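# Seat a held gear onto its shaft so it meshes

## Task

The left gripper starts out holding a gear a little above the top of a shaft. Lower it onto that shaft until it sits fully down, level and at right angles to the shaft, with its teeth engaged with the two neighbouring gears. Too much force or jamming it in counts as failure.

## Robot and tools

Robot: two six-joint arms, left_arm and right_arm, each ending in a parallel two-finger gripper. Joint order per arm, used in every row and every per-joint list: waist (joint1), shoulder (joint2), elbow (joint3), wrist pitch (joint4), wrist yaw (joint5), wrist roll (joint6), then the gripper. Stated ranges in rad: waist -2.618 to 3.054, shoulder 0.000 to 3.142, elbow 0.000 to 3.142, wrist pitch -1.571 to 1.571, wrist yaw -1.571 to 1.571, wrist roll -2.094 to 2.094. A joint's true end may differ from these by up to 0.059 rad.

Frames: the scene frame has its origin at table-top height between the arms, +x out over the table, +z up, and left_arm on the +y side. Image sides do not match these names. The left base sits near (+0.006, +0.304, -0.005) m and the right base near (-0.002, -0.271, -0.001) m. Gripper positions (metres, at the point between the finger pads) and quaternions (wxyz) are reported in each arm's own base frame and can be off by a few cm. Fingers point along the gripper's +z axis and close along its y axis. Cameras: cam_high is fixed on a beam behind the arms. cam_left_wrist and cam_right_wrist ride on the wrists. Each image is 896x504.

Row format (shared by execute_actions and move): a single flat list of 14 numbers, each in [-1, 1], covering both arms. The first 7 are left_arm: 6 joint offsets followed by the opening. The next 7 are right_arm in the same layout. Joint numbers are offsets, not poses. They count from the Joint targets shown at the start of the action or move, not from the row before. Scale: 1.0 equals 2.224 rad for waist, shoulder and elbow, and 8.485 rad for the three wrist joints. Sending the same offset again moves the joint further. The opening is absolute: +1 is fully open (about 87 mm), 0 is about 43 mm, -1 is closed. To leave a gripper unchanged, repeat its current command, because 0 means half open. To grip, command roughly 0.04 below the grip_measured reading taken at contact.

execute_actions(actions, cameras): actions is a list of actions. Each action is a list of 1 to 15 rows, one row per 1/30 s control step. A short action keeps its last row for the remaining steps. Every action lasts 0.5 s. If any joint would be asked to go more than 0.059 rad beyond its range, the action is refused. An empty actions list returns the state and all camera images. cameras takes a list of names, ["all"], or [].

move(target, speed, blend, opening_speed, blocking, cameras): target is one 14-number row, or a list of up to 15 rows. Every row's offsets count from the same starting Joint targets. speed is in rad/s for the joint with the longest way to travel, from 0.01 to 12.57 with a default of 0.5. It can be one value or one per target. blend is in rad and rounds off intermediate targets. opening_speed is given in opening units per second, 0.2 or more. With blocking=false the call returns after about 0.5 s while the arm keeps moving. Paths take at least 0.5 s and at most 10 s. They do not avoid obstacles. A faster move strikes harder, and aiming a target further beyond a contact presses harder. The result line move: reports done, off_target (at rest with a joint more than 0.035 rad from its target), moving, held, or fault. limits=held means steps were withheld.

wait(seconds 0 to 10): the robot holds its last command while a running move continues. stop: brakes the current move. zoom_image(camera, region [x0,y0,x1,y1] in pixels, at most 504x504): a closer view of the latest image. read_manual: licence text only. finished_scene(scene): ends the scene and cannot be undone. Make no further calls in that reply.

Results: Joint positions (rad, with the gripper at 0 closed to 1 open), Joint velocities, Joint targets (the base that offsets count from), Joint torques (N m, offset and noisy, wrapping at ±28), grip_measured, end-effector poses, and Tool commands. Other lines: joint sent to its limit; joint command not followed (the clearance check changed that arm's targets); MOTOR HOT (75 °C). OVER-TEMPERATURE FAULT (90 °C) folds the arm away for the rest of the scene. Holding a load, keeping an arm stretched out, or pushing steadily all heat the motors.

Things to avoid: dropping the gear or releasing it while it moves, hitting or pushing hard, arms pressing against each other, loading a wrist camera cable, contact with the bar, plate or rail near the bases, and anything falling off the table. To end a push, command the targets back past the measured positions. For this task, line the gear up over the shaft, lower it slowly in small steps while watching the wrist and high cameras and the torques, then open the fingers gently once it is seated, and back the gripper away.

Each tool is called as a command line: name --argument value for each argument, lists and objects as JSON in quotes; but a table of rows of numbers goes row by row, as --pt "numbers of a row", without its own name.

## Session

execute_actions --actions '[]' --cameras '["cam_left_wrist"]'

zoom_image --camera "cam_left_wrist" --region '[320, 60, 720, 360]'

Scene clock: 0.00 s.
left_arm: end_effector_position=(+0.2826, -0.1438, +0.1208) grip_measured=-0.511 end_effector_quat_wxyz=(-0.008, +0.859, +0.512, +0.005) | right_arm: end_effector_position=(+0.3825, +0.0000, +0.3605) grip_measured=+1.000 end_effector_quat_wxyz=(+0.707, +0.000, +0.707, +0.000)
Joint positions: left_arm=[-0.61 1.758 1.505 -1.329 -0.015 1.457 0.244] | right_arm=[0 1.047 1.047 0 0 0 1]
Joint velocities: within noise
Joint torques (N m): no reading
Heat: left arm: 28 °C; right arm: 27 °C.
Joint targets: left_arm=[-0.607 1.747 1.512 -1.335 -0.020 1.457] | right_arm=[0.000 1.043 1.058 0.005 -0.001 0.000]
Tool commands: left_gripper/opening=-1.0 right_gripper/opening=+1.0
Images, in order (width x height): cam_left_wrist 896x504.

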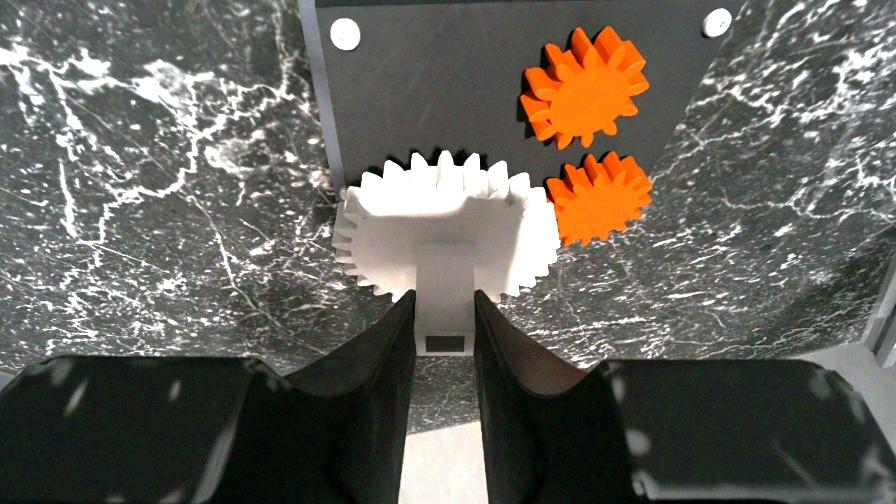

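Scaled by 1.260 from the camera's 896x504 image, which has a finer 1280x720 frame.

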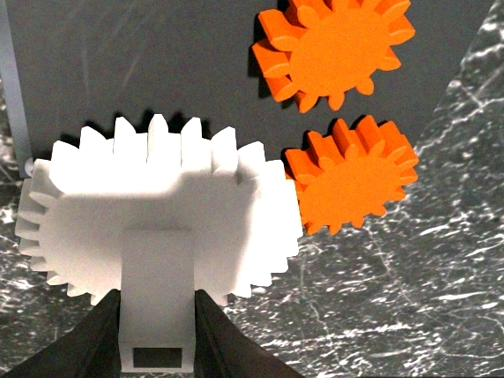

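move --pt "0.0 0.0078 0.0991 -0.02392 0 0 -1 0 0 0 0 0 0 1" --pt "0.0584 0.0078 0.0991 -0.02392 0 0 -1 0 0 0 0 0 0 1" --speed 0.8 --blend 0.05 --cameras '["cam_left_wrist"]'

zoom_image --camera "cam_left_wrist" --region '[420, 0, 680, 160]'

move --target '[-0.03,0,0,0,0,0,-1,0,0,0,0,0,0,1]' --speed 0.8 --cameras '["cam_left_wrist"]'

zoom_image --camera "cam_left_wrist" --region '[400, 0, 660, 160]'

Scene clock: 14.77 s.
left_arm: end_effector_position=(+0.2996, -0.1053, +0.1733) grip_measured=-0.511 end_effector_quat_wxyz=(+0.001, +0.823, +0.567, +0.009) | right_arm: end_effector_position=(+0.3825, +0.0000, +0.3605) grip_measured=+1.000 end_effector_quat_wxyz=(+0.707, +0.000, +0.707, +0.000)
Joint positions: left_arm=[-0.477 1.758 1.715 -1.517 -0.016 1.457 0.244] | right_arm=[0 1.047 1.047 0 0 0 1]
Joint torques (N m): left_arm=[-0.02 -6 6.67 0.22 0.15 -0.02] | right_arm=[-0.24 -2.84 8.1 2.25 -0.07 0.09]
Heat: left arm: 30 °C; right arm: 31 °C.
Joint targets: left_arm=[-0.477 1.764 1.733 -1.538 -0.020 1.457] | right_arm=[0.000 1.043 1.058 0.005 -0.001 0.000]
move: done
camera_calibration:
cam_left_wrist: T_world_to_cam=[[-0.93303, 0.359406, -0.016793, 0.318847], [0.20836, 0.577784, 0.789146, -0.119076], [0.293326, 0.732798, -0.613976, 0.237114], [0, 0, 0, 1]] pos_world=[0.252753, -0.219552, 0.244905]
Images, in order (width x height): cam_left_wrist 896x504.

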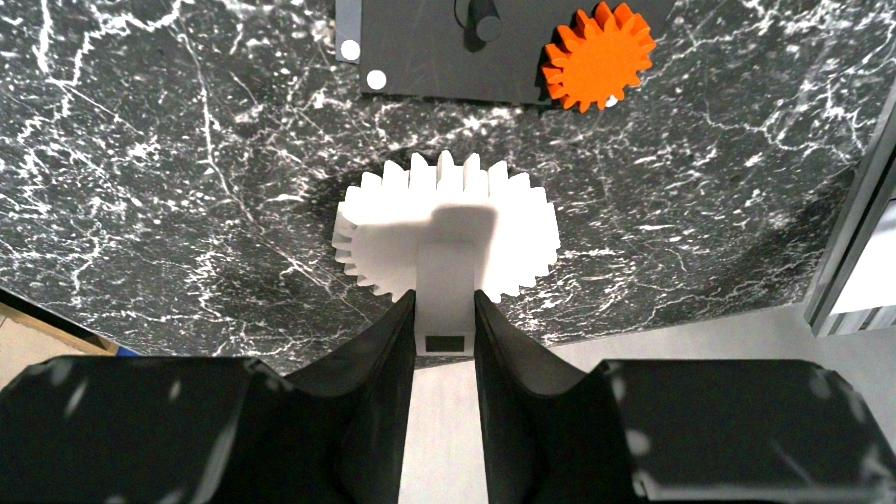

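Scaled by 1.938 from the camera's 896x504 image, which has a finer 1280x720 frame.

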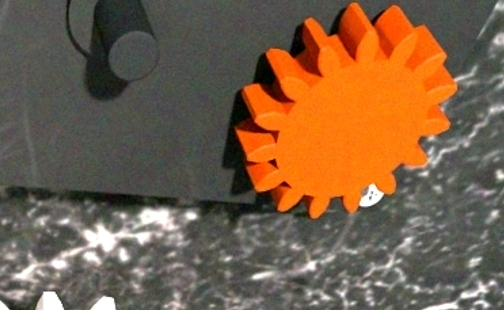

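Scene clock: 15.47 s.
left_arm: end_effector_position=(+0.2921, -0.1243, +0.1733) grip_measured=-0.511 end_effector_quat_wxyz=(+0.001, +0.841, +0.541, +0.009) | right_arm: end_effector_position=(+0.3825, +0.0000, +0.3605) grip_measured=+1.000 end_effector_quat_wxyz=(+0.707, +0.000, +0.707, +0.000)
Joint positions: left_arm=[-0.542 1.758 1.715 -1.517 -0.016 1.457 0.244] | right_arm=[0 1.047 1.047 0 0 0 1]
Joint torques (N m): left_arm=[-0.42 -6.04 6.63 0.19 0.13 -0.03] | right_arm=[-0.24 -2.84 8.1 2.25 -0.07 0.1]
Heat: left arm: 30 °C; right arm: 31 °C.
Joint targets: left_arm=[-0.544 1.764 1.733 -1.538 -0.020 1.457] | right_arm=[0.000 1.043 1.058 0.005 -0.001 0.000]
move: done
camera_calibration:
cam_left_wrist: T_world_to_cam=[[-0.90793, 0.418801, -0.0164156, 0.318623], [0.245427, 0.563001, 0.789173, -0.119168], [0.339749, 0.712485, -0.613951, 0.237202], [0, 0, 0, 1]] pos_world=[0.237945, -0.235352, 0.244905]
Images, in order (width x height): cam_left_wrist 896x504.

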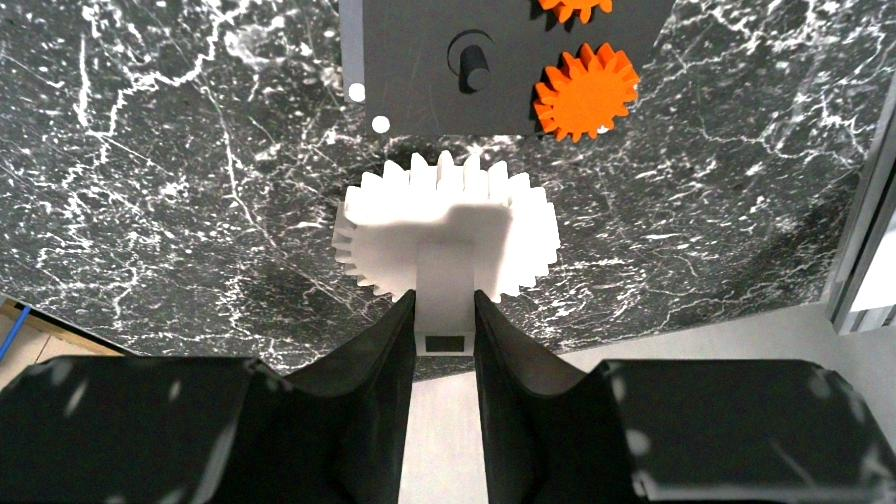

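Scaled by 1.938 from the camera's 896x504 image, which has a finer 1280x720 frame.

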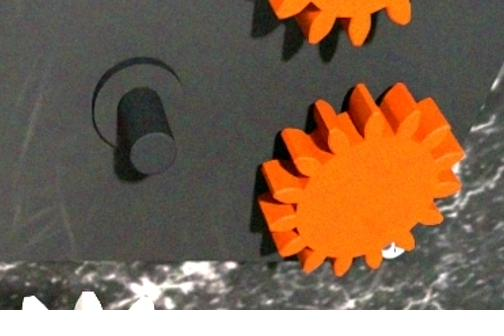

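move --pt "-0.0477 0 0 0 0 0 -1 0 0 0 0 0 0 1" --pt "-0.0477 -0.0369 -0.1205 0.0243 0 0 -1 0 0 0 0 0 0 1" --speed 0.5 --blend 0.04 --cameras '["cam_left_wrist"]'

zoom_image --camera "cam_left_wrist" --region '[460, 80, 660, 320]'

Scene clock: 48.63 s.
left_arm: end_effector_position=(+0.2675, -0.1487, +0.1238) grip_measured=-0.511 end_effector_quat_wxyz=(-0.011, +0.870, +0.493, +0.004) | right_arm: end_effector_position=(+0.3825, +0.0000, +0.3605) grip_measured=+1.000 end_effector_quat_wxyz=(+0.707, +0.000, +0.707, +0.000)
Joint positions: left_arm=[-0.652 1.722 1.474 -1.34 -0.015 1.457 0.244] | right_arm=[0 1.047 1.047 0 0 0 1]
Joint torques (N m): left_arm=[-0.01 -9.33 4.68 0.45 0.12 -0.01] | right_arm=[-0.24 -2.84 8.1 2.25 -0.07 0.09]
Heat: left arm: 33 °C; right arm: 34 °C.
Joint targets: left_arm=[-0.650 1.682 1.465 -1.332 -0.020 1.457] | right_arm=[0.000 1.043 1.058 0.005 -0.001 0.000]
move: off_target (left_arm); left_arm: the shoulder is farthest, 0.040 rad from its target
camera_calibration:
cam_left_wrist: T_world_to_cam=[[-0.856633, 0.51581, 0.0109907, 0.303024], [0.323261, 0.520011, 0.790627, -0.0876907], [0.402098, 0.680829, -0.6122, 0.210919], [0, 0, 0, 1]] pos_world=[0.203117, -0.254303, 0.195125]
Images, in order (width x height): cam_left_wrist 896x504.

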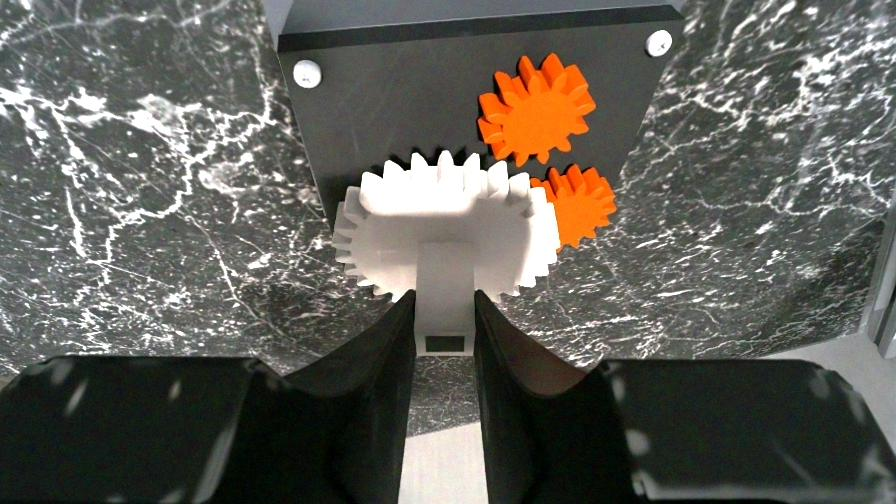

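Scaled by 2.100 from the camera's 896x504 image, which has a finer 1280x720 frame.

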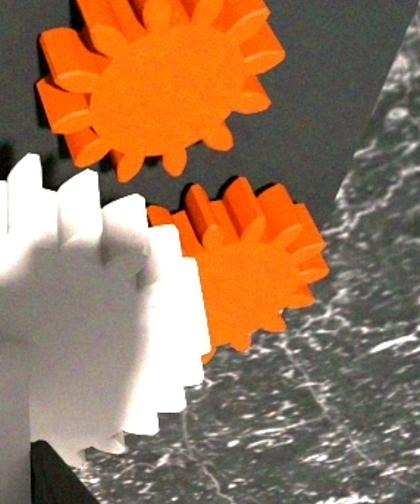

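move --target '[0,0.008,-0.0095,0.0026,0,0,-1,0,0,0,0,0,0,1]' --speed 0.1 --cameras '["cam_left_wrist"]'

zoom_image --camera "cam_left_wrist" --region '[460, 80, 660, 320]'

Scene clock: 115.27 s.
left_arm: end_effector_position=(+0.2676, -0.1488, +0.1186) grip_measured=-0.511 end_effector_quat_wxyz=(-0.011, +0.870, +0.494, +0.004) | right_arm: end_effector_position=(+0.3825, +0.0000, +0.3605) grip_measured=+1.000 end_effector_quat_wxyz=(+0.707, +0.000, +0.707, +0.000)
Joint positions: left_arm=[-0.652 1.722 1.453 -1.319 -0.015 1.457 0.244] | right_arm=[0 1.047 1.047 0 0 0 1]
Joint torques (N m): left_arm=[-0.13 -7.97 4.6 0.41 0.14 -0.05] | right_arm=[-0.24 -2.84 8.1 2.25 -0.07 0.09]
Heat: left arm: 35 °C; right arm: 36 °C.
Joint targets: left_arm=[-0.650 1.700 1.444 -1.310 -0.020 1.457] | right_arm=[0.000 1.043 1.058 0.005 -0.001 0.000]
move: done
camera_calibration:
cam_left_wrist: T_world_to_cam=[[-0.856625, 0.515845, 0.00987063, 0.30339], [0.322589, 0.520574, 0.790531, -0.0833918], [0.402653, 0.680373, -0.612343, 0.207555], [0, 0, 0, 1]] pos_world=[0.203221, -0.254306, 0.190024]
Images, in order (width x height): cam_left_wrist 896x504.

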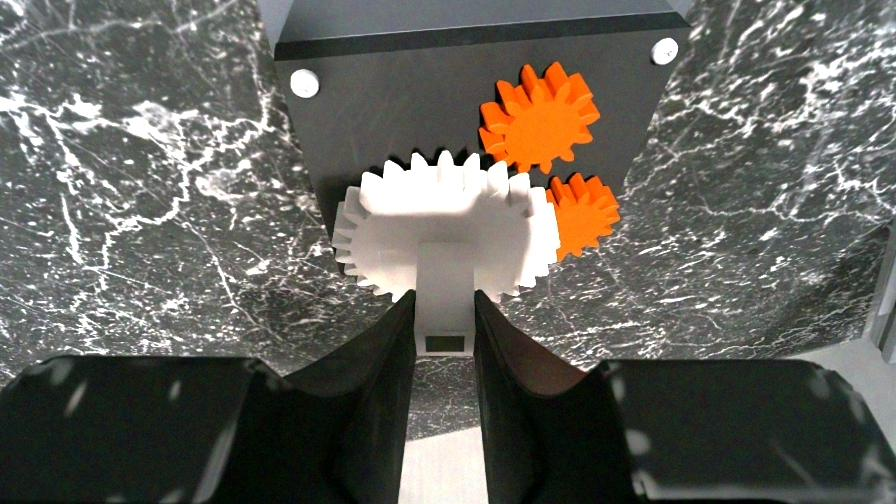

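Scaled by 2.100 from the camera's 896x504 image, which has a finer 1280x720 frame.

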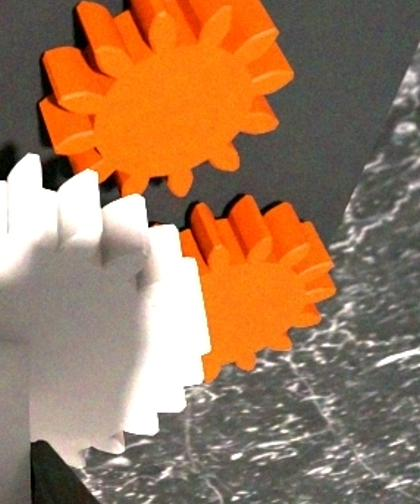

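move --target '[0,0,-0.0072,0.0019,0,0,-1,0,0,0,0,0,0,1]' --speed 0.1 --cameras '["cam_left_wrist"]'

zoom_image --camera "cam_left_wrist" --region '[460, 80, 660, 320]'

Scene clock: 119.70 s.
left_arm: end_effector_position=(+0.2678, -0.1489, +0.1173) grip_measured=-0.511 end_effector_quat_wxyz=(-0.010, +0.870, +0.494, +0.004) | right_arm: end_effector_position=(+0.3825, +0.0000, +0.3605) grip_measured=+1.000 end_effector_quat_wxyz=(+0.707, +0.000, +0.707, +0.000)
Joint positions: left_arm=[-0.652 1.722 1.448 -1.313 -0.015 1.457 0.244] | right_arm=[0 1.047 1.047 0 0 0 1]
Joint torques (N m): left_arm=[0.05 -7.9 3.75 0.56 0.14 -0.01] | right_arm=[-0.24 -2.84 8.1 2.25 -0.07 0.09]
Heat: left arm: 35 °C; right arm: 36 °C.
Joint targets: left_arm=[-0.650 1.700 1.428 -1.294 -0.020 1.457] | right_arm=[0.000 1.043 1.058 0.005 -0.001 0.000]
move: done
camera_calibration:
cam_left_wrist: T_world_to_cam=[[-0.856649, 0.515827, 0.00870842, 0.303764], [0.321675, 0.520866, 0.790711, -0.0821184], [0.403334, 0.680163, -0.612128, 0.206553], [0, 0, 0, 1]] pos_world=[0.203325, -0.254407, 0.188724]
Images, in order (width x height): cam_left_wrist 896x504.

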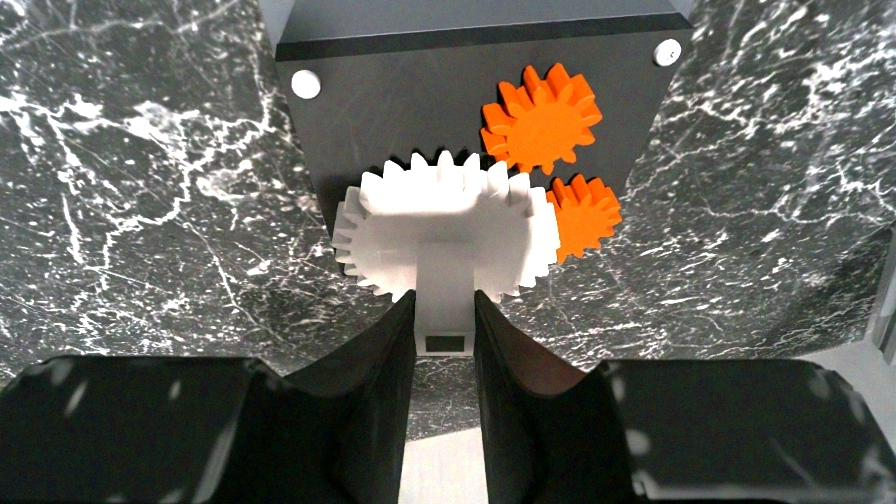

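Scaled by 2.100 from the camera's 896x504 image, which has a finer 1280x720 frame.

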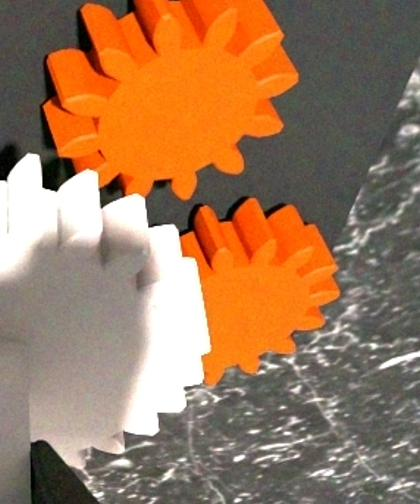

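move --pt "0 0 0.0283 -0.005 0 0 -1 0 0 0 0 0 0 1" --pt "0.0005 0.0216 0.0283 -0.005 0 -0.0106 -1 0 0 0 0 0 0 1" --speed 0.2 --blend 0.005 --cameras '["cam_left_wrist"]'

zoom_image --camera "cam_left_wrist" --region '[460, 80, 660, 320]'

Scene clock: 152.73 s.
left_arm: end_effector_position=(+0.2688, -0.1502, +0.1192) grip_measured=-0.511 end_effector_quat_wxyz=(-0.007, +0.851, +0.526, +0.006) | right_arm: end_effector_position=(+0.3825, +0.0000, +0.3605) grip_measured=+1.000 end_effector_quat_wxyz=(+0.707, +0.000, +0.707, +0.000)
Joint positions: left_arm=[-0.652 1.733 1.469 -1.315 -0.015 1.382 0.244] | right_arm=[0 1.047 1.047 0 0 0 1]
Joint torques (N m): left_arm=[0.14 -5.19 7.12 0.17 0.12 -0.17] | right_arm=[-0.24 -2.84 8.09 2.25 -0.07 0.09]
Heat: left arm: 35 °C; right arm: 37 °C.
Joint targets: left_arm=[-0.649 1.748 1.491 -1.336 -0.020 1.368] | right_arm=[0.000 1.043 1.058 0.005 -0.001 0.000]
move: done
camera_calibration:
cam_left_wrist: T_world_to_cam=[[-0.89298, 0.450095, 0.000565316, 0.306183], [0.276023, 0.546632, 0.790573, -0.0670643], [0.355524, 0.706122, -0.612368, 0.224982], [0, 0, 0, 1]] pos_world=[0.21194, -0.260017, 0.190618]
Images, in order (width x height): cam_left_wrist 896x504.

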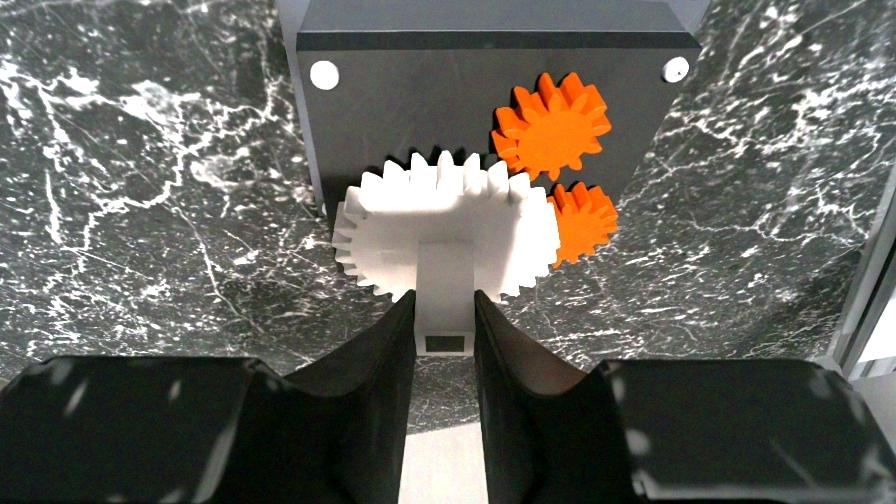

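Scaled by 2.100 from the camera's 896x504 image, which has a finer 1280x720 frame.

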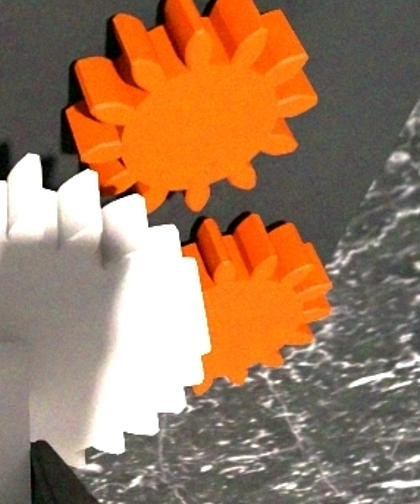

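move --target '[0,0,-0.0288,0.0026,0,0,-1,0,0,0,0,0,0,1]' --speed 0.15 --cameras '["cam_left_wrist"]'

zoom_image --camera "cam_left_wrist" --region '[460, 80, 660, 320]'

Scene clock: 163.13 s.
left_arm: end_effector_position=(+0.2671, -0.1484, +0.1169) grip_measured=-0.511 end_effector_quat_wxyz=(-0.012, +0.850, +0.526, +0.005) | right_arm: end_effector_position=(+0.3825, +0.0000, +0.3605) grip_measured=+1.000 end_effector_quat_wxyz=(+0.707, +0.000, +0.707, +0.000)
Joint positions: left_arm=[-0.652 1.733 1.458 -1.314 -0.018 1.381 0.244] | right_arm=[0 1.047 1.047 0 0 0 1]
Joint torques (N m): left_arm=[0.06 -5.12 2.86 0.37 0.17 -0.16] | right_arm=[-0.24 -2.84 8.1 2.25 -0.07 0.1]
Heat: left arm: 35 °C; right arm: 38 °C.
Joint targets: left_arm=[-0.649 1.748 1.427 -1.314 -0.020 1.367] | right_arm=[0.000 1.043 1.058 0.005 -0.001 0.000]
move: done
camera_calibration:
cam_left_wrist: T_world_to_cam=[[-0.893277, 0.449408, 0.00947202, 0.30275], [0.28035, 0.540525, 0.793244, -0.0681093], [0.35137, 0.711242, -0.60883, 0.224316], [0, 0, 0, 1]] pos_world=[0.210716, -0.258786, 0.18773]
Images, in order (width x height): cam_left_wrist 896x504.

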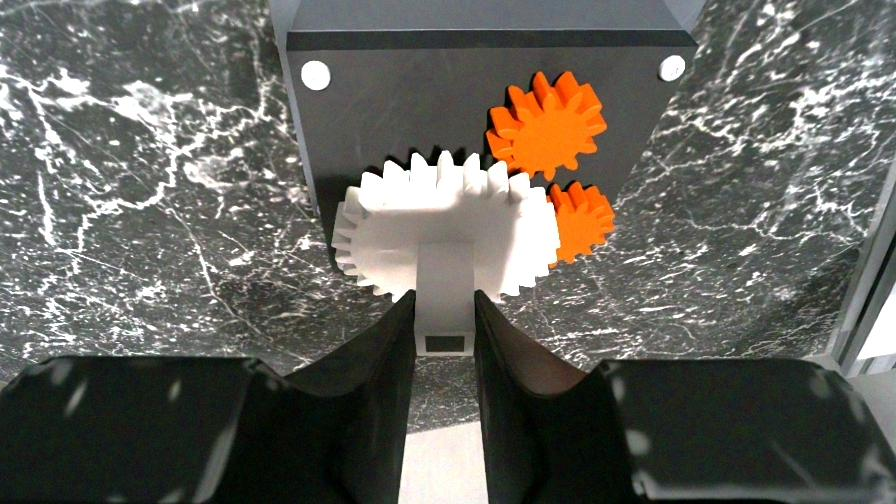

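Scaled by 2.100 from the camera's 896x504 image, which has a finer 1280x720 frame.

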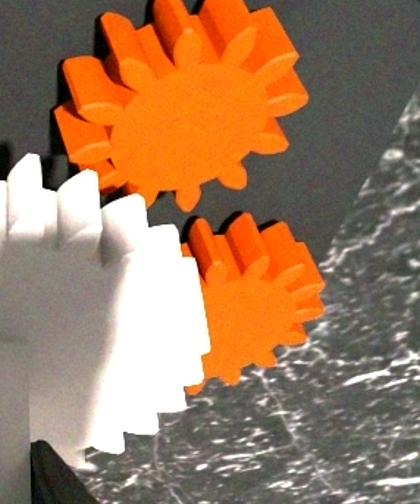

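zoom_image --camera "cam_left_wrist" --region '[480, 60, 630, 280]'

zoom_image --camera "cam_left_wrist" --region '[530, 160, 630, 280]'

Scaled by 2.291 from the camera's 896x504 image, which has a finer 1280x720 frame.

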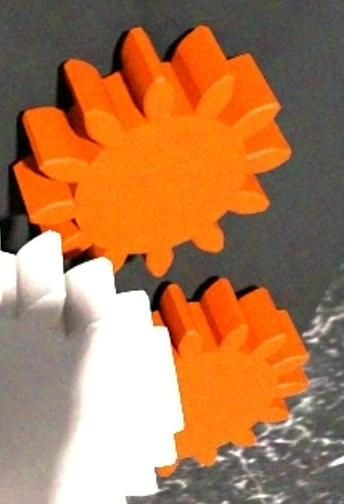

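Scaled by 4.200 from the camera's 896x504 image, which has a finer 1280x720 frame.

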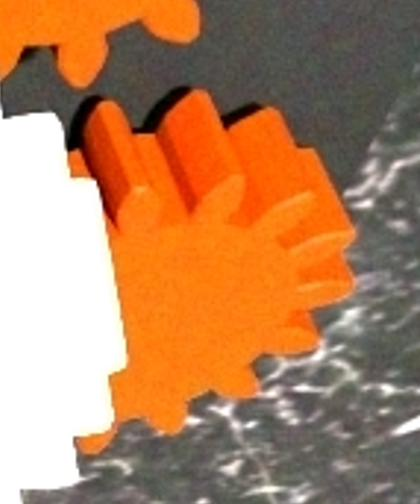

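move --pt "0 0 0.0288 -0.0033 0 0 -1 0 0 0 0 0 0 1" --pt "0.0081 0 0.0288 -0.0033 0 0 -1 0 0 0 0 0 0 1" --speed 0.2 --blend 0.004

move --target '[0,0,-0.0256,0.0038,0,0,-1,0,0,0,0,0,0,1]' --speed 0.15 --cameras '["cam_left_wrist"]'

zoom_image --camera "cam_left_wrist" --region '[460, 80, 660, 320]'

Scene clock: 232.30 s.
left_arm: end_effector_position=(+0.2694, -0.1461, +0.1191) grip_measured=-0.511 end_effector_quat_wxyz=(-0.010, +0.847, +0.531, +0.006) | right_arm: end_effector_position=(+0.3825, +0.0000, +0.3605) grip_measured=+1.000 end_effector_quat_wxyz=(+0.707, +0.000, +0.707, +0.000)
Joint positions: left_arm=[-0.641 1.733 1.468 -1.32 -0.018 1.381 0.244] | right_arm=[0 1.047 1.047 0 0 0 1]
Joint torques (N m): left_arm=[0.83 -5.16 7.23 0.15 0.17 -0.17] | right_arm=[-0.24 -2.84 8.1 2.25 -0.07 0.09]
Heat: left arm: 32 °C; right arm: 39 °C.
Joint targets: left_arm=[-0.631 1.748 1.491 -1.342 -0.020 1.367] | right_arm=[0.000 1.043 1.058 0.005 -0.001 0.000]
move: done

Scene clock: 233.00 s.
left_arm: end_effector_position=(+0.2679, -0.1446, +0.1169) grip_measured=-0.511 end_effector_quat_wxyz=(-0.014, +0.847, +0.531, +0.005) | right_arm: end_effector_position=(+0.3825, +0.0000, +0.3605) grip_measured=+1.000 end_effector_quat_wxyz=(+0.707, +0.000, +0.707, +0.000)
Joint positions: left_arm=[-0.641 1.733 1.458 -1.319 -0.02 1.381 0.244] | right_arm=[0 1.047 1.047 0 0 0 1]
Joint torques (N m): left_arm=[0.8 -5.19 3.43 0.42 0.16 -0.17] | right_arm=[-0.24 -2.84 8.1 2.25 -0.06 0.09]
Heat: left arm: 32 °C; right arm: 39 °C.
Joint targets: left_arm=[-0.631 1.748 1.434 -1.310 -0.020 1.367] | right_arm=[0.000 1.043 1.058 0.005 -0.001 0.000]
move: done
camera_calibration:
cam_left_wrist: T_world_to_cam=[[-0.898143, 0.439491, 0.0136761, 0.301094], [0.276584, 0.540501, 0.794582, -0.0695161], [0.34182, 0.717431, -0.607003, 0.224574], [0, 0, 0, 1]] pos_world=[0.212889, -0.255871, 0.187436]
Images, in order (width x height): cam_left_wrist 896x504.

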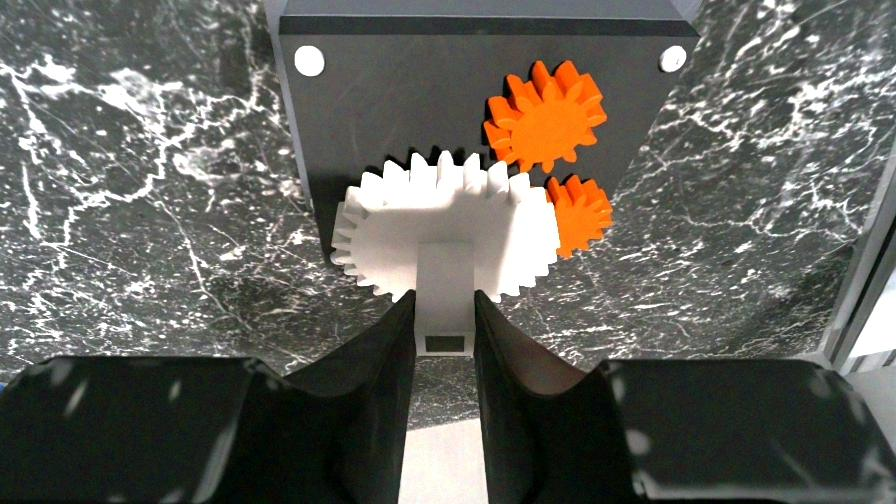

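Scaled by 2.100 from the camera's 896x504 image, which has a finer 1280x720 frame.

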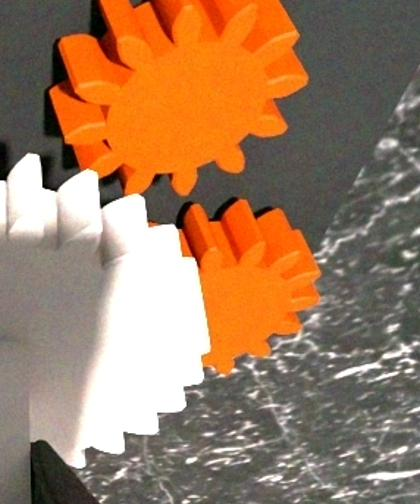

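move --target '[0,0,0,0.0017,0,0,-1,0,0,0,0,0,0,1]' --speed 0.1

Scene clock: 261.83 s.
left_arm: end_effector_position=(+0.2681, -0.1448, +0.1169) grip_measured=-0.511 end_effector_quat_wxyz=(-0.014, +0.847, +0.531, +0.005) | right_arm: end_effector_position=(+0.3825, +0.0000, +0.3605) grip_measured=+1.000 end_effector_quat_wxyz=(+0.707, +0.000, +0.707, +0.000)
Joint positions: left_arm=[-0.641 1.733 1.458 -1.317 -0.02 1.38 0.244] | right_arm=[0 1.047 1.047 0 0 0 1]
Joint torques (N m): left_arm=[0.61 -5.14 3.4 0.56 0.16 -0.14] | right_arm=[-0.24 -2.84 8.1 2.25 -0.07 0.09]
Heat: left arm: 32 °C; right arm: 40 °C.
Joint targets: left_arm=[-0.631 1.748 1.434 -1.295 -0.020 1.368] | right_arm=[0.000 1.043 1.058 0.005 -0.001 0.000]
move: done

move --target '[0,0.003,0.002,0.0012,0,0,-1,0,0,0,0,0,0,1]' --speed 0.1

Scene clock: 264.37 s.
left_arm: end_effector_position=(+0.2682, -0.1448, +0.1169) grip_measured=-0.511 end_effector_quat_wxyz=(-0.013, +0.847, +0.532, +0.005) | right_arm: end_effector_position=(+0.3825, +0.0000, +0.3605) grip_measured=+1.000 end_effector_quat_wxyz=(+0.707, +0.000, +0.707, +0.000)
Joint positions: left_arm=[-0.641 1.733 1.458 -1.317 -0.02 1.378 0.244] | right_arm=[0 1.047 1.047 0 0 0 1]
Joint torques (N m): left_arm=[0.72 -4.64 3.71 0.65 0.2 -0.14] | right_arm=[-0.24 -2.84 8.1 2.25 -0.07 0.09]
Heat: left arm: 32 °C; right arm: 40 °C.
Joint targets: left_arm=[-0.631 1.755 1.438 -1.285 -0.020 1.368] | right_arm=[0.000 1.043 1.058 0.005 -0.001 0.000]
move: done

move --target '[0,0.0,0.0225,0.0,0,0,-1,0,0,0,0,0,0,1]' --speed 0.15

Scene clock: 271.37 s.
left_arm: end_effector_position=(+0.2736, -0.1487, +0.1175) grip_measured=-0.511 end_effector_quat_wxyz=(-0.003, +0.847, +0.532, +0.010) | right_arm: end_effector_position=(+0.3825, +0.0000, +0.3605) grip_measured=+1.000 end_effector_quat_wxyz=(+0.707, +0.000, +0.707, +0.000)
Joint positions: left_arm=[-0.641 1.737 1.466 -1.298 -0.02 1.378 0.244] | right_arm=[0 1.047 1.047 0 0 0 1]
Joint torques (N m): left_arm=[0.7 -5.05 7.15 0.5 0.18 -0.12] | right_arm=[-0.24 -2.84 8.09 2.25 -0.07 0.09]
Heat: left arm: 31 °C; right arm: 40 °C.
Joint targets: left_arm=[-0.631 1.755 1.488 -1.285 -0.020 1.368] | right_arm=[0.000 1.043 1.058 0.005 -0.001 0.000]
move: done

move --target '[0,0.0,0.002,-0.005,0,0,-1,0,0,0,0,0,0,1]' --speed 0.15

Scene clock: 283.80 s.
left_arm: end_effector_position=(+0.2728, -0.1481, +0.1183) grip_measured=-0.511 end_effector_quat_wxyz=(-0.005, +0.847, +0.532, +0.009) | right_arm: end_effector_position=(+0.3825, +0.0000, +0.3605) grip_measured=+1.000 end_effector_quat_wxyz=(+0.707, +0.000, +0.707, +0.000)
Joint positions: left_arm=[-0.641 1.737 1.469 -1.306 -0.02 1.378 0.244] | right_arm=[0 1.047 1.047 0 0 0 1]
Joint torques (N m): left_arm=[0.69 -5.14 7.2 0.14 0.18 -0.13] | right_arm=[-0.25 -2.84 8.1 2.25 -0.07 0.09]
Heat: left arm: 31 °C; right arm: 40 °C.
Joint targets: left_arm=[-0.631 1.755 1.493 -1.328 -0.020 1.368] | right_arm=[0.000 1.043 1.058 0.005 -0.001 0.000]
move: done

move --target '[0,0.0,-0.0275,0.0,0,0,-1,0,0,0,0,0,0,1]' --speed 0.15

Scene clock: 287.67 s.
left_arm: end_effector_position=(+0.2700, -0.1445, +0.1130) grip_measured=-0.511 end_effector_quat_wxyz=(-0.014, +0.847, +0.532, +0.009) | right_arm: end_effector_position=(+0.3825, +0.0000, +0.3605) grip_measured=+1.000 end_effector_quat_wxyz=(+0.707, +0.000, +0.707, +0.000)
Joint positions: left_arm=[-0.641 1.737 1.446 -1.3 -0.027 1.378 0.244] | right_arm=[0 1.047 1.047 0 0 0 1]
Joint torques (N m): left_arm=[0.84 -4.97 4.19 0.05 0.29 -0.14] | right_arm=[-0.24 -2.84 8.09 2.25 -0.07 0.09]
Heat: left arm: 31 °C; right arm: 40 °C.
Joint targets: left_arm=[-0.631 1.755 1.431 -1.328 -0.020 1.368] | right_arm=[0.000 1.043 1.058 0.005 -0.001 0.000]
move: done

move --target '[0,0.0,-0.003,0.0047,0,0,-1,0,0,0,0,0,0,1]' --speed 0.1 --cameras '["cam_left_wrist"]'

zoom_image --camera "cam_left_wrist" --region '[460, 80, 660, 320]'

Scene clock: 292.87 s.
left_arm: end_effector_position=(+0.2711, -0.1454, +0.1104) grip_measured=-0.511 end_effector_quat_wxyz=(-0.011, +0.847, +0.532, +0.010) | right_arm: end_effector_position=(+0.3825, +0.0000, +0.3605) grip_measured=+1.000 end_effector_quat_wxyz=(+0.707, +0.000, +0.707, +0.000)
Joint positions: left_arm=[-0.641 1.737 1.436 -1.283 -0.027 1.378 0.244] | right_arm=[0 1.047 1.047 0 0 0 1]
Joint torques (N m): left_arm=[0.75 -5.01 4.36 0.34 0.25 -0.13] | right_arm=[-0.25 -2.84 8.09 2.25 -0.07 0.1]
Heat: left arm: 31 °C; right arm: 40 °C.
Joint targets: left_arm=[-0.631 1.755 1.425 -1.288 -0.020 1.368] | right_arm=[0.000 1.043 1.058 0.005 -0.001 0.000]
move: done
camera_calibration:
cam_left_wrist: T_world_to_cam=[[-0.899512, 0.436888, 0.00283578, 0.305675], [0.265235, 0.540913, 0.798162, -0.0621071], [0.347174, 0.718709, -0.602436, 0.218333], [0, 0, 0, 1]] pos_world=[0.215632, -0.256869, 0.180236]
Images, in order (width x height): cam_left_wrist 896x504.

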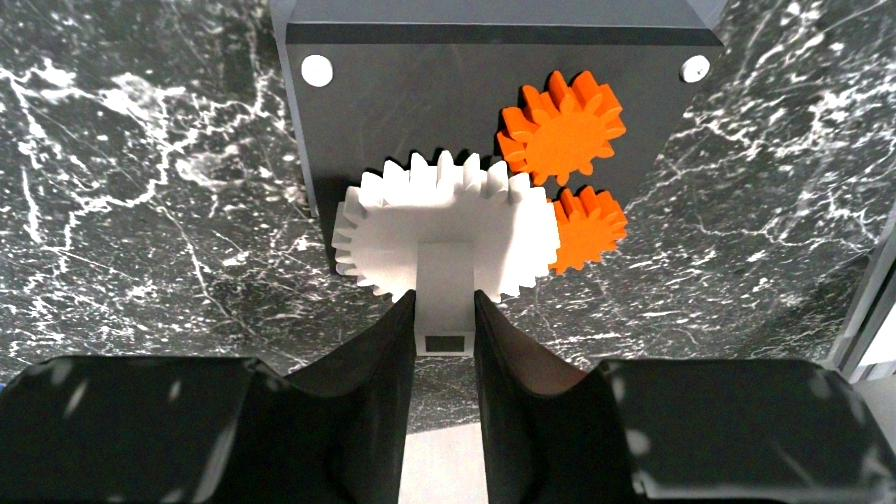

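Scaled by 2.100 from the camera's 896x504 image, which has a finer 1280x720 frame.

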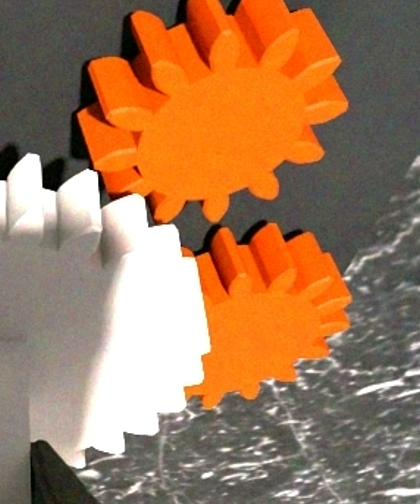

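move --target '[0,0.0,-0.0063,0.0018,0,0,-1,0,0,0,0,0,0,1]' --speed 0.1 --cameras '["cam_left_wrist"]'

zoom_image --camera "cam_left_wrist" --region '[480, 140, 640, 300]'

Scene clock: 297.27 s.
left_arm: end_effector_position=(+0.2714, -0.1456, +0.1074) grip_measured=-0.511 end_effector_quat_wxyz=(-0.010, +0.847, +0.532, +0.011) | right_arm: end_effector_position=(+0.3825, +0.0000, +0.3605) grip_measured=+1.000 end_effector_quat_wxyz=(+0.707, +0.000, +0.707, +0.000)
Joint positions: left_arm=[-0.641 1.737 1.424 -1.269 -0.027 1.378 0.244] | right_arm=[0 1.047 1.047 0 0 0 1]
Joint torques (N m): left_arm=[0.79 -5.01 4.29 0.31 0.27 -0.12] | right_arm=[-0.24 -2.84 8.1 2.25 -0.07 0.1]
Heat: left arm: 31 °C; right arm: 40 °C.
Joint targets: left_arm=[-0.631 1.755 1.411 -1.272 -0.020 1.368] | right_arm=[0.000 1.043 1.058 0.005 -0.001 0.000]
move: done
camera_calibration:
cam_left_wrist: T_world_to_cam=[[-0.899526, 0.436866, 0.000542517, 0.30623], [0.263727, 0.542033, 0.797903, -0.059103], [0.348283, 0.717877, -0.602786, 0.216233], [0, 0, 0, 1]] pos_world=[0.215739, -0.256974, 0.177334]
Images, in order (width x height): cam_left_wrist 896x504.

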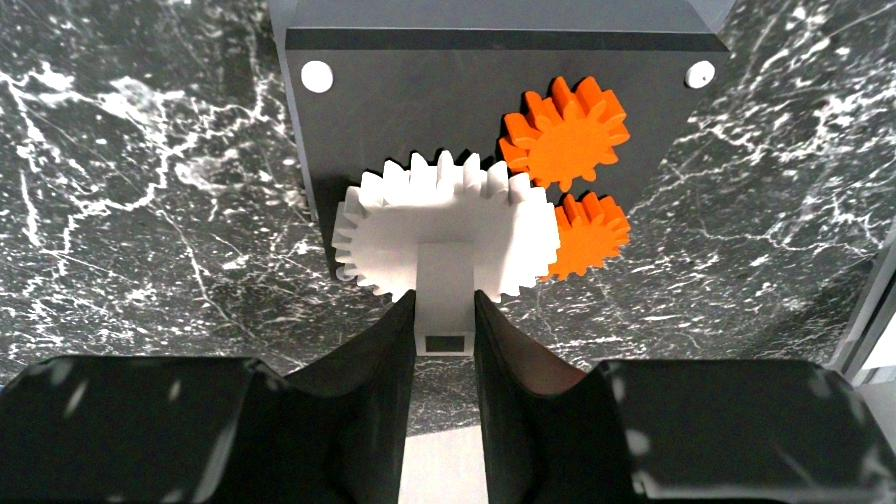

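Scaled by 3.150 from the camera's 896x504 image, which has a finer 1280x720 frame.

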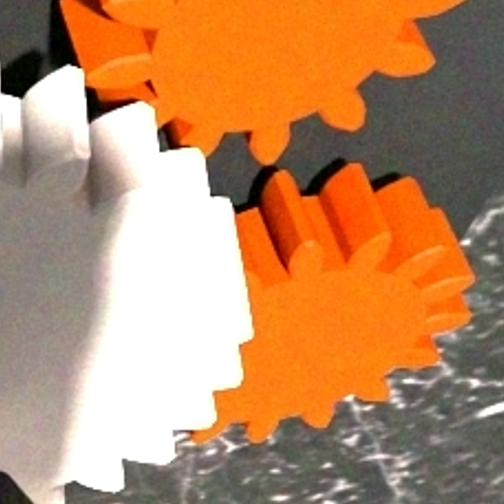

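move --target '[0,0.0,-0.0063,0.0018,0,0,-1,0,0,0,0,0,0,1]' --speed 0.1

move --target '[0,0.0,-0.0045,0.0013,0,0,-1,0,0,0,0,0,0,1]' --speed 0.1 --cameras '["cam_left_wrist"]'

zoom_image --camera "cam_left_wrist" --region '[480, 140, 640, 300]'

Scene clock: 331.90 s.
left_arm: end_effector_position=(+0.2714, -0.1455, +0.1067) grip_measured=-0.511 end_effector_quat_wxyz=(-0.010, +0.847, +0.532, +0.011) | right_arm: end_effector_position=(+0.3825, +0.0000, +0.3605) grip_measured=+1.000 end_effector_quat_wxyz=(+0.707, +0.000, +0.707, +0.000)
Joint positions: left_arm=[-0.641 1.737 1.421 -1.266 -0.028 1.378 0.244] | right_arm=[0 1.047 1.047 0 0 0 1]
Joint torques (N m): left_arm=[0.8 -5.01 3.38 0.47 0.27 -0.13] | right_arm=[-0.24 -2.84 8.1 2.25 -0.07 0.09]
Heat: left arm: 31 °C; right arm: 41 °C.
Joint targets: left_arm=[-0.631 1.755 1.397 -1.257 -0.020 1.368] | right_arm=[0.000 1.043 1.058 0.005 -0.001 0.000]
move: done

Scene clock: 332.63 s.
left_arm: end_effector_position=(+0.2720, -0.1448, +0.1056) grip_measured=-0.511 end_effector_quat_wxyz=(-0.011, +0.847, +0.532, +0.014) | right_arm: end_effector_position=(+0.3825, +0.0000, +0.3605) grip_measured=+1.000 end_effector_quat_wxyz=(+0.707, +0.000, +0.707, +0.000)
Joint positions: left_arm=[-0.641 1.737 1.416 -1.26 -0.033 1.378 0.244] | right_arm=[0 1.047 1.047 0 0 0 1]
Joint torques (N m): left_arm=[0.76 -5 3.02 0.5 0.31 -0.15] | right_arm=[-0.24 -2.84 8.1 2.25 -0.07 0.09]
Heat: left arm: 31 °C; right arm: 41 °C.
Joint targets: left_arm=[-0.631 1.755 1.387 -1.246 -0.020 1.368] | right_arm=[0.000 1.043 1.058 0.005 -0.001 0.000]
move: done
camera_calibration:
cam_left_wrist: T_world_to_cam=[[-0.899517, 0.436885, -0.000890102, 0.306542], [0.260757, 0.538514, 0.801254, -0.0582437], [0.350535, 0.72051, -0.598323, 0.213598], [0, 0, 0, 1]] pos_world=[0.216053, -0.256457, 0.174741]
Images, in order (width x height): cam_left_wrist 896x504.

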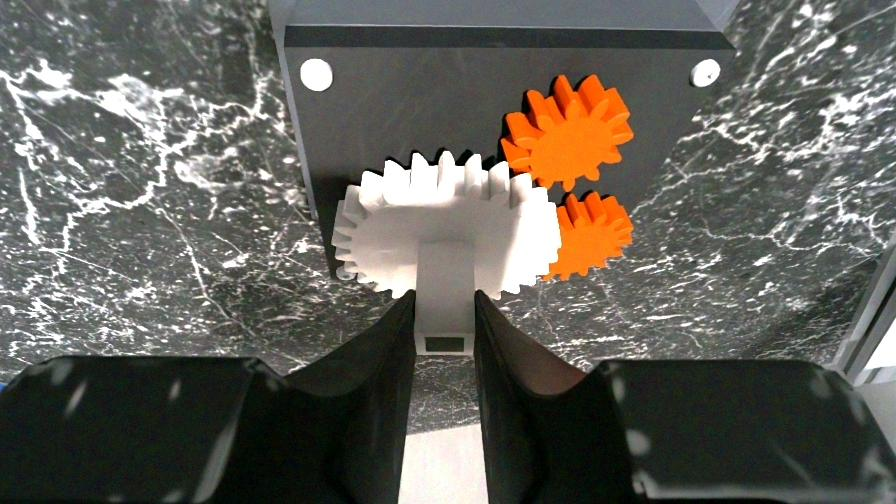

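Scaled by 3.150 from the camera's 896x504 image, which has a finer 1280x720 frame.

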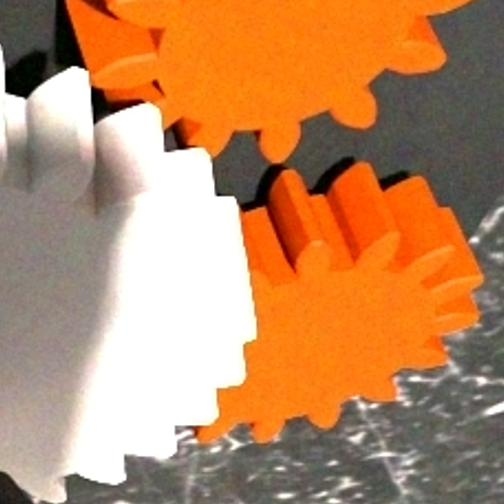

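move --pt "0 0.0 0.0308 -0.0038 0 0 -1 0 0 0 0 0 0 1" --pt "0 0.0029 0.0308 -0.0038 0 -0.0042 -1 0 0 0 0 0 0 1" --speed 0.1 --blend 0.003

move --target '[0,0.0,-0.0261,0.004,0,0,-1,0,0,0,0,0,0,1]' --speed 0.1 --cameras '["cam_left_wrist"]'

zoom_image --camera "cam_left_wrist" --region '[480, 140, 640, 300]'

Scene clock: 356.90 s.
left_arm: end_effector_position=(+0.2720, -0.1455, +0.1076) grip_measured=-0.511 end_effector_quat_wxyz=(-0.011, +0.839, +0.545, +0.013) | right_arm: end_effector_position=(+0.3825, +0.0000, +0.3605) grip_measured=+1.000 end_effector_quat_wxyz=(+0.707, +0.000, +0.707, +0.000)
Joint positions: left_arm=[-0.641 1.743 1.432 -1.271 -0.031 1.348 0.244] | right_arm=[0 1.047 1.047 0 0 0 1]
Joint torques (N m): left_arm=[0.72 -5.11 7.16 0.28 0.29 -0.18] | right_arm=[-0.24 -2.84 8.1 2.25 -0.07 0.09]
Heat: left arm: 31 °C; right arm: 41 °C.
Joint targets: left_arm=[-0.631 1.761 1.456 -1.278 -0.020 1.332] | right_arm=[0.000 1.043 1.058 0.005 -0.001 0.000]
move: done

Scene clock: 357.73 s.
left_arm: end_effector_position=(+0.2722, -0.1449, +0.1055) grip_measured=-0.511 end_effector_quat_wxyz=(-0.011, +0.838, +0.545, +0.014) | right_arm: end_effector_position=(+0.3825, +0.0000, +0.3605) grip_measured=+1.000 end_effector_quat_wxyz=(+0.707, +0.000, +0.707, +0.000)
Joint positions: left_arm=[-0.641 1.743 1.423 -1.262 -0.035 1.347 0.244] | right_arm=[0 1.047 1.047 0 0 0 1]
Joint torques (N m): left_arm=[0.85 -5.09 3.21 0.53 0.37 -0.19] | right_arm=[-0.24 -2.84 8.1 2.25 -0.07 0.09]
Heat: left arm: 31 °C; right arm: 41 °C.
Joint targets: left_arm=[-0.631 1.761 1.397 -1.245 -0.020 1.332] | right_arm=[0.000 1.043 1.058 0.005 -0.001 0.000]
move: done
camera_calibration:
cam_left_wrist: T_world_to_cam=[[-0.912721, 0.408579, -0.00151672, 0.306356], [0.24278, 0.545321, 0.802299, -0.0524926], [0.32863, 0.731907, -0.596921, 0.221074], [0, 0, 0, 1]] pos_world=[0.21971, -0.258351, 0.174543]
Images, in order (width x height): cam_left_wrist 896x504.

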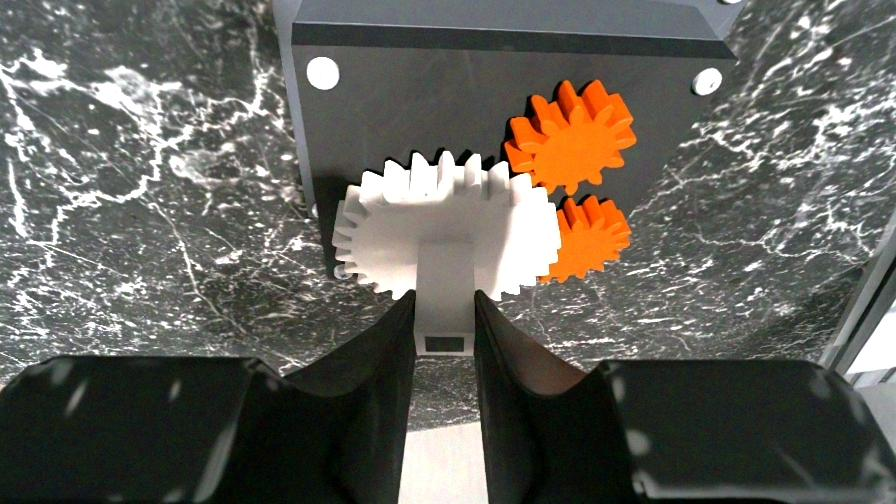

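Scaled by 3.150 from the camera's 896x504 image, which has a finer 1280x720 frame.

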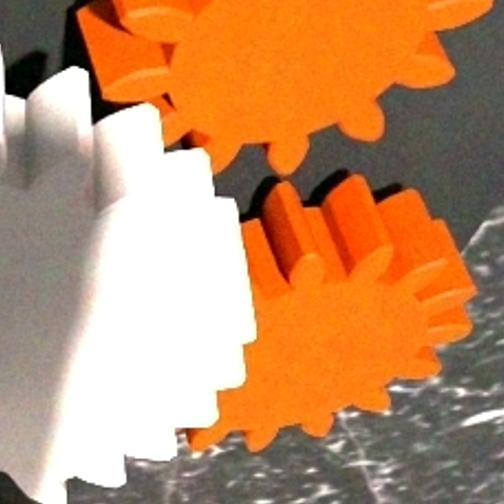

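move --target '[0,0.005,0.005,0.0,0,-0.007,-1,0,0,0,0,0,0,1]' --speed 0.1

Scene clock: 377.53 s.
left_arm: end_effector_position=(+0.2718, -0.1446, +0.1056) grip_measured=-0.511 end_effector_quat_wxyz=(-0.008, +0.824, +0.567, +0.017) | right_arm: end_effector_position=(+0.3825, +0.0000, +0.3605) grip_measured=+1.000 end_effector_quat_wxyz=(+0.707, +0.000, +0.707, +0.000)
Joint positions: left_arm=[-0.641 1.743 1.423 -1.255 -0.038 1.295 0.244] | right_arm=[0 1.047 1.047 0 0 0 1]
Joint torques (N m): left_arm=[0.76 -4.18 4.11 0.49 0.38 -0.26] | right_arm=[-0.24 -2.84 8.1 2.25 -0.07 0.09]
Heat: left arm: 31 °C; right arm: 41 °C.
Joint targets: left_arm=[-0.631 1.772 1.409 -1.245 -0.020 1.272] | right_arm=[0.000 1.043 1.058 0.005 -0.001 0.000]
move: done

move --target '[0,0.007,0.002,0.001,0,0,-1,0,0,0,0,0,0,1]' --speed 0.1 --cameras '["cam_left_wrist"]'

zoom_image --camera "cam_left_wrist" --region '[480, 140, 640, 300]'

Scene clock: 382.30 s.
left_arm: end_effector_position=(+0.2720, -0.1446, +0.1053) grip_measured=-0.511 end_effector_quat_wxyz=(-0.009, +0.823, +0.567, +0.017) | right_arm: end_effector_position=(+0.3825, +0.0000, +0.3605) grip_measured=+1.000 end_effector_quat_wxyz=(+0.707, +0.000, +0.707, +0.000)
Joint positions: left_arm=[-0.641 1.745 1.423 -1.255 -0.038 1.294 0.244] | right_arm=[0 1.047 1.047 0 0 0 1]
Joint torques (N m): left_arm=[0.76 -3.04 4.57 0.57 0.38 -0.25] | right_arm=[-0.24 -2.84 8.1 2.25 -0.06 0.09]
Heat: left arm: 31 °C; right arm: 41 °C.
Joint targets: left_arm=[-0.631 1.788 1.413 -1.236 -0.020 1.273] | right_arm=[0.000 1.043 1.058 0.005 -0.001 0.000]
move: off_target (left_arm); left_arm: the shoulder is farthest, 0.043 rad from its target
camera_calibration:
cam_left_wrist: T_world_to_cam=[[-0.932879, 0.360042, -0.0103773, 0.305388], [0.206535, 0.558298, 0.803521, -0.0408191], [0.295095, 0.747445, -0.595185, 0.231983], [0, 0, 0, 1]] pos_world=[0.224864, -0.260558, 0.174041]
Images, in order (width x height): cam_left_wrist 896x504.

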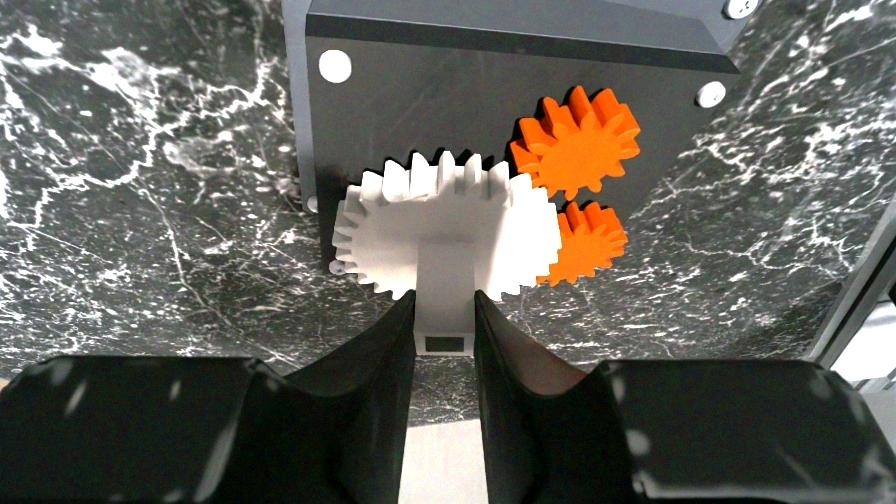

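Scaled by 3.150 from the camera's 896x504 image, which has a finer 1280x720 frame.

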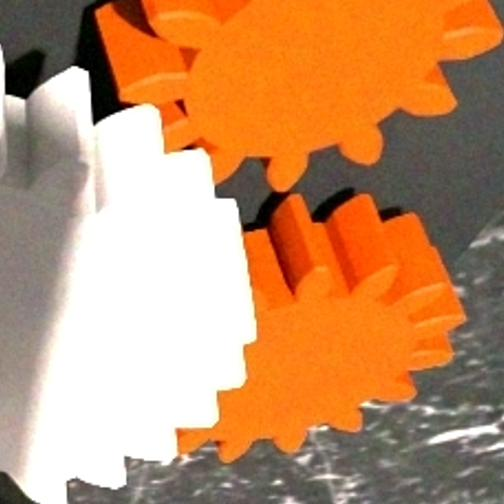

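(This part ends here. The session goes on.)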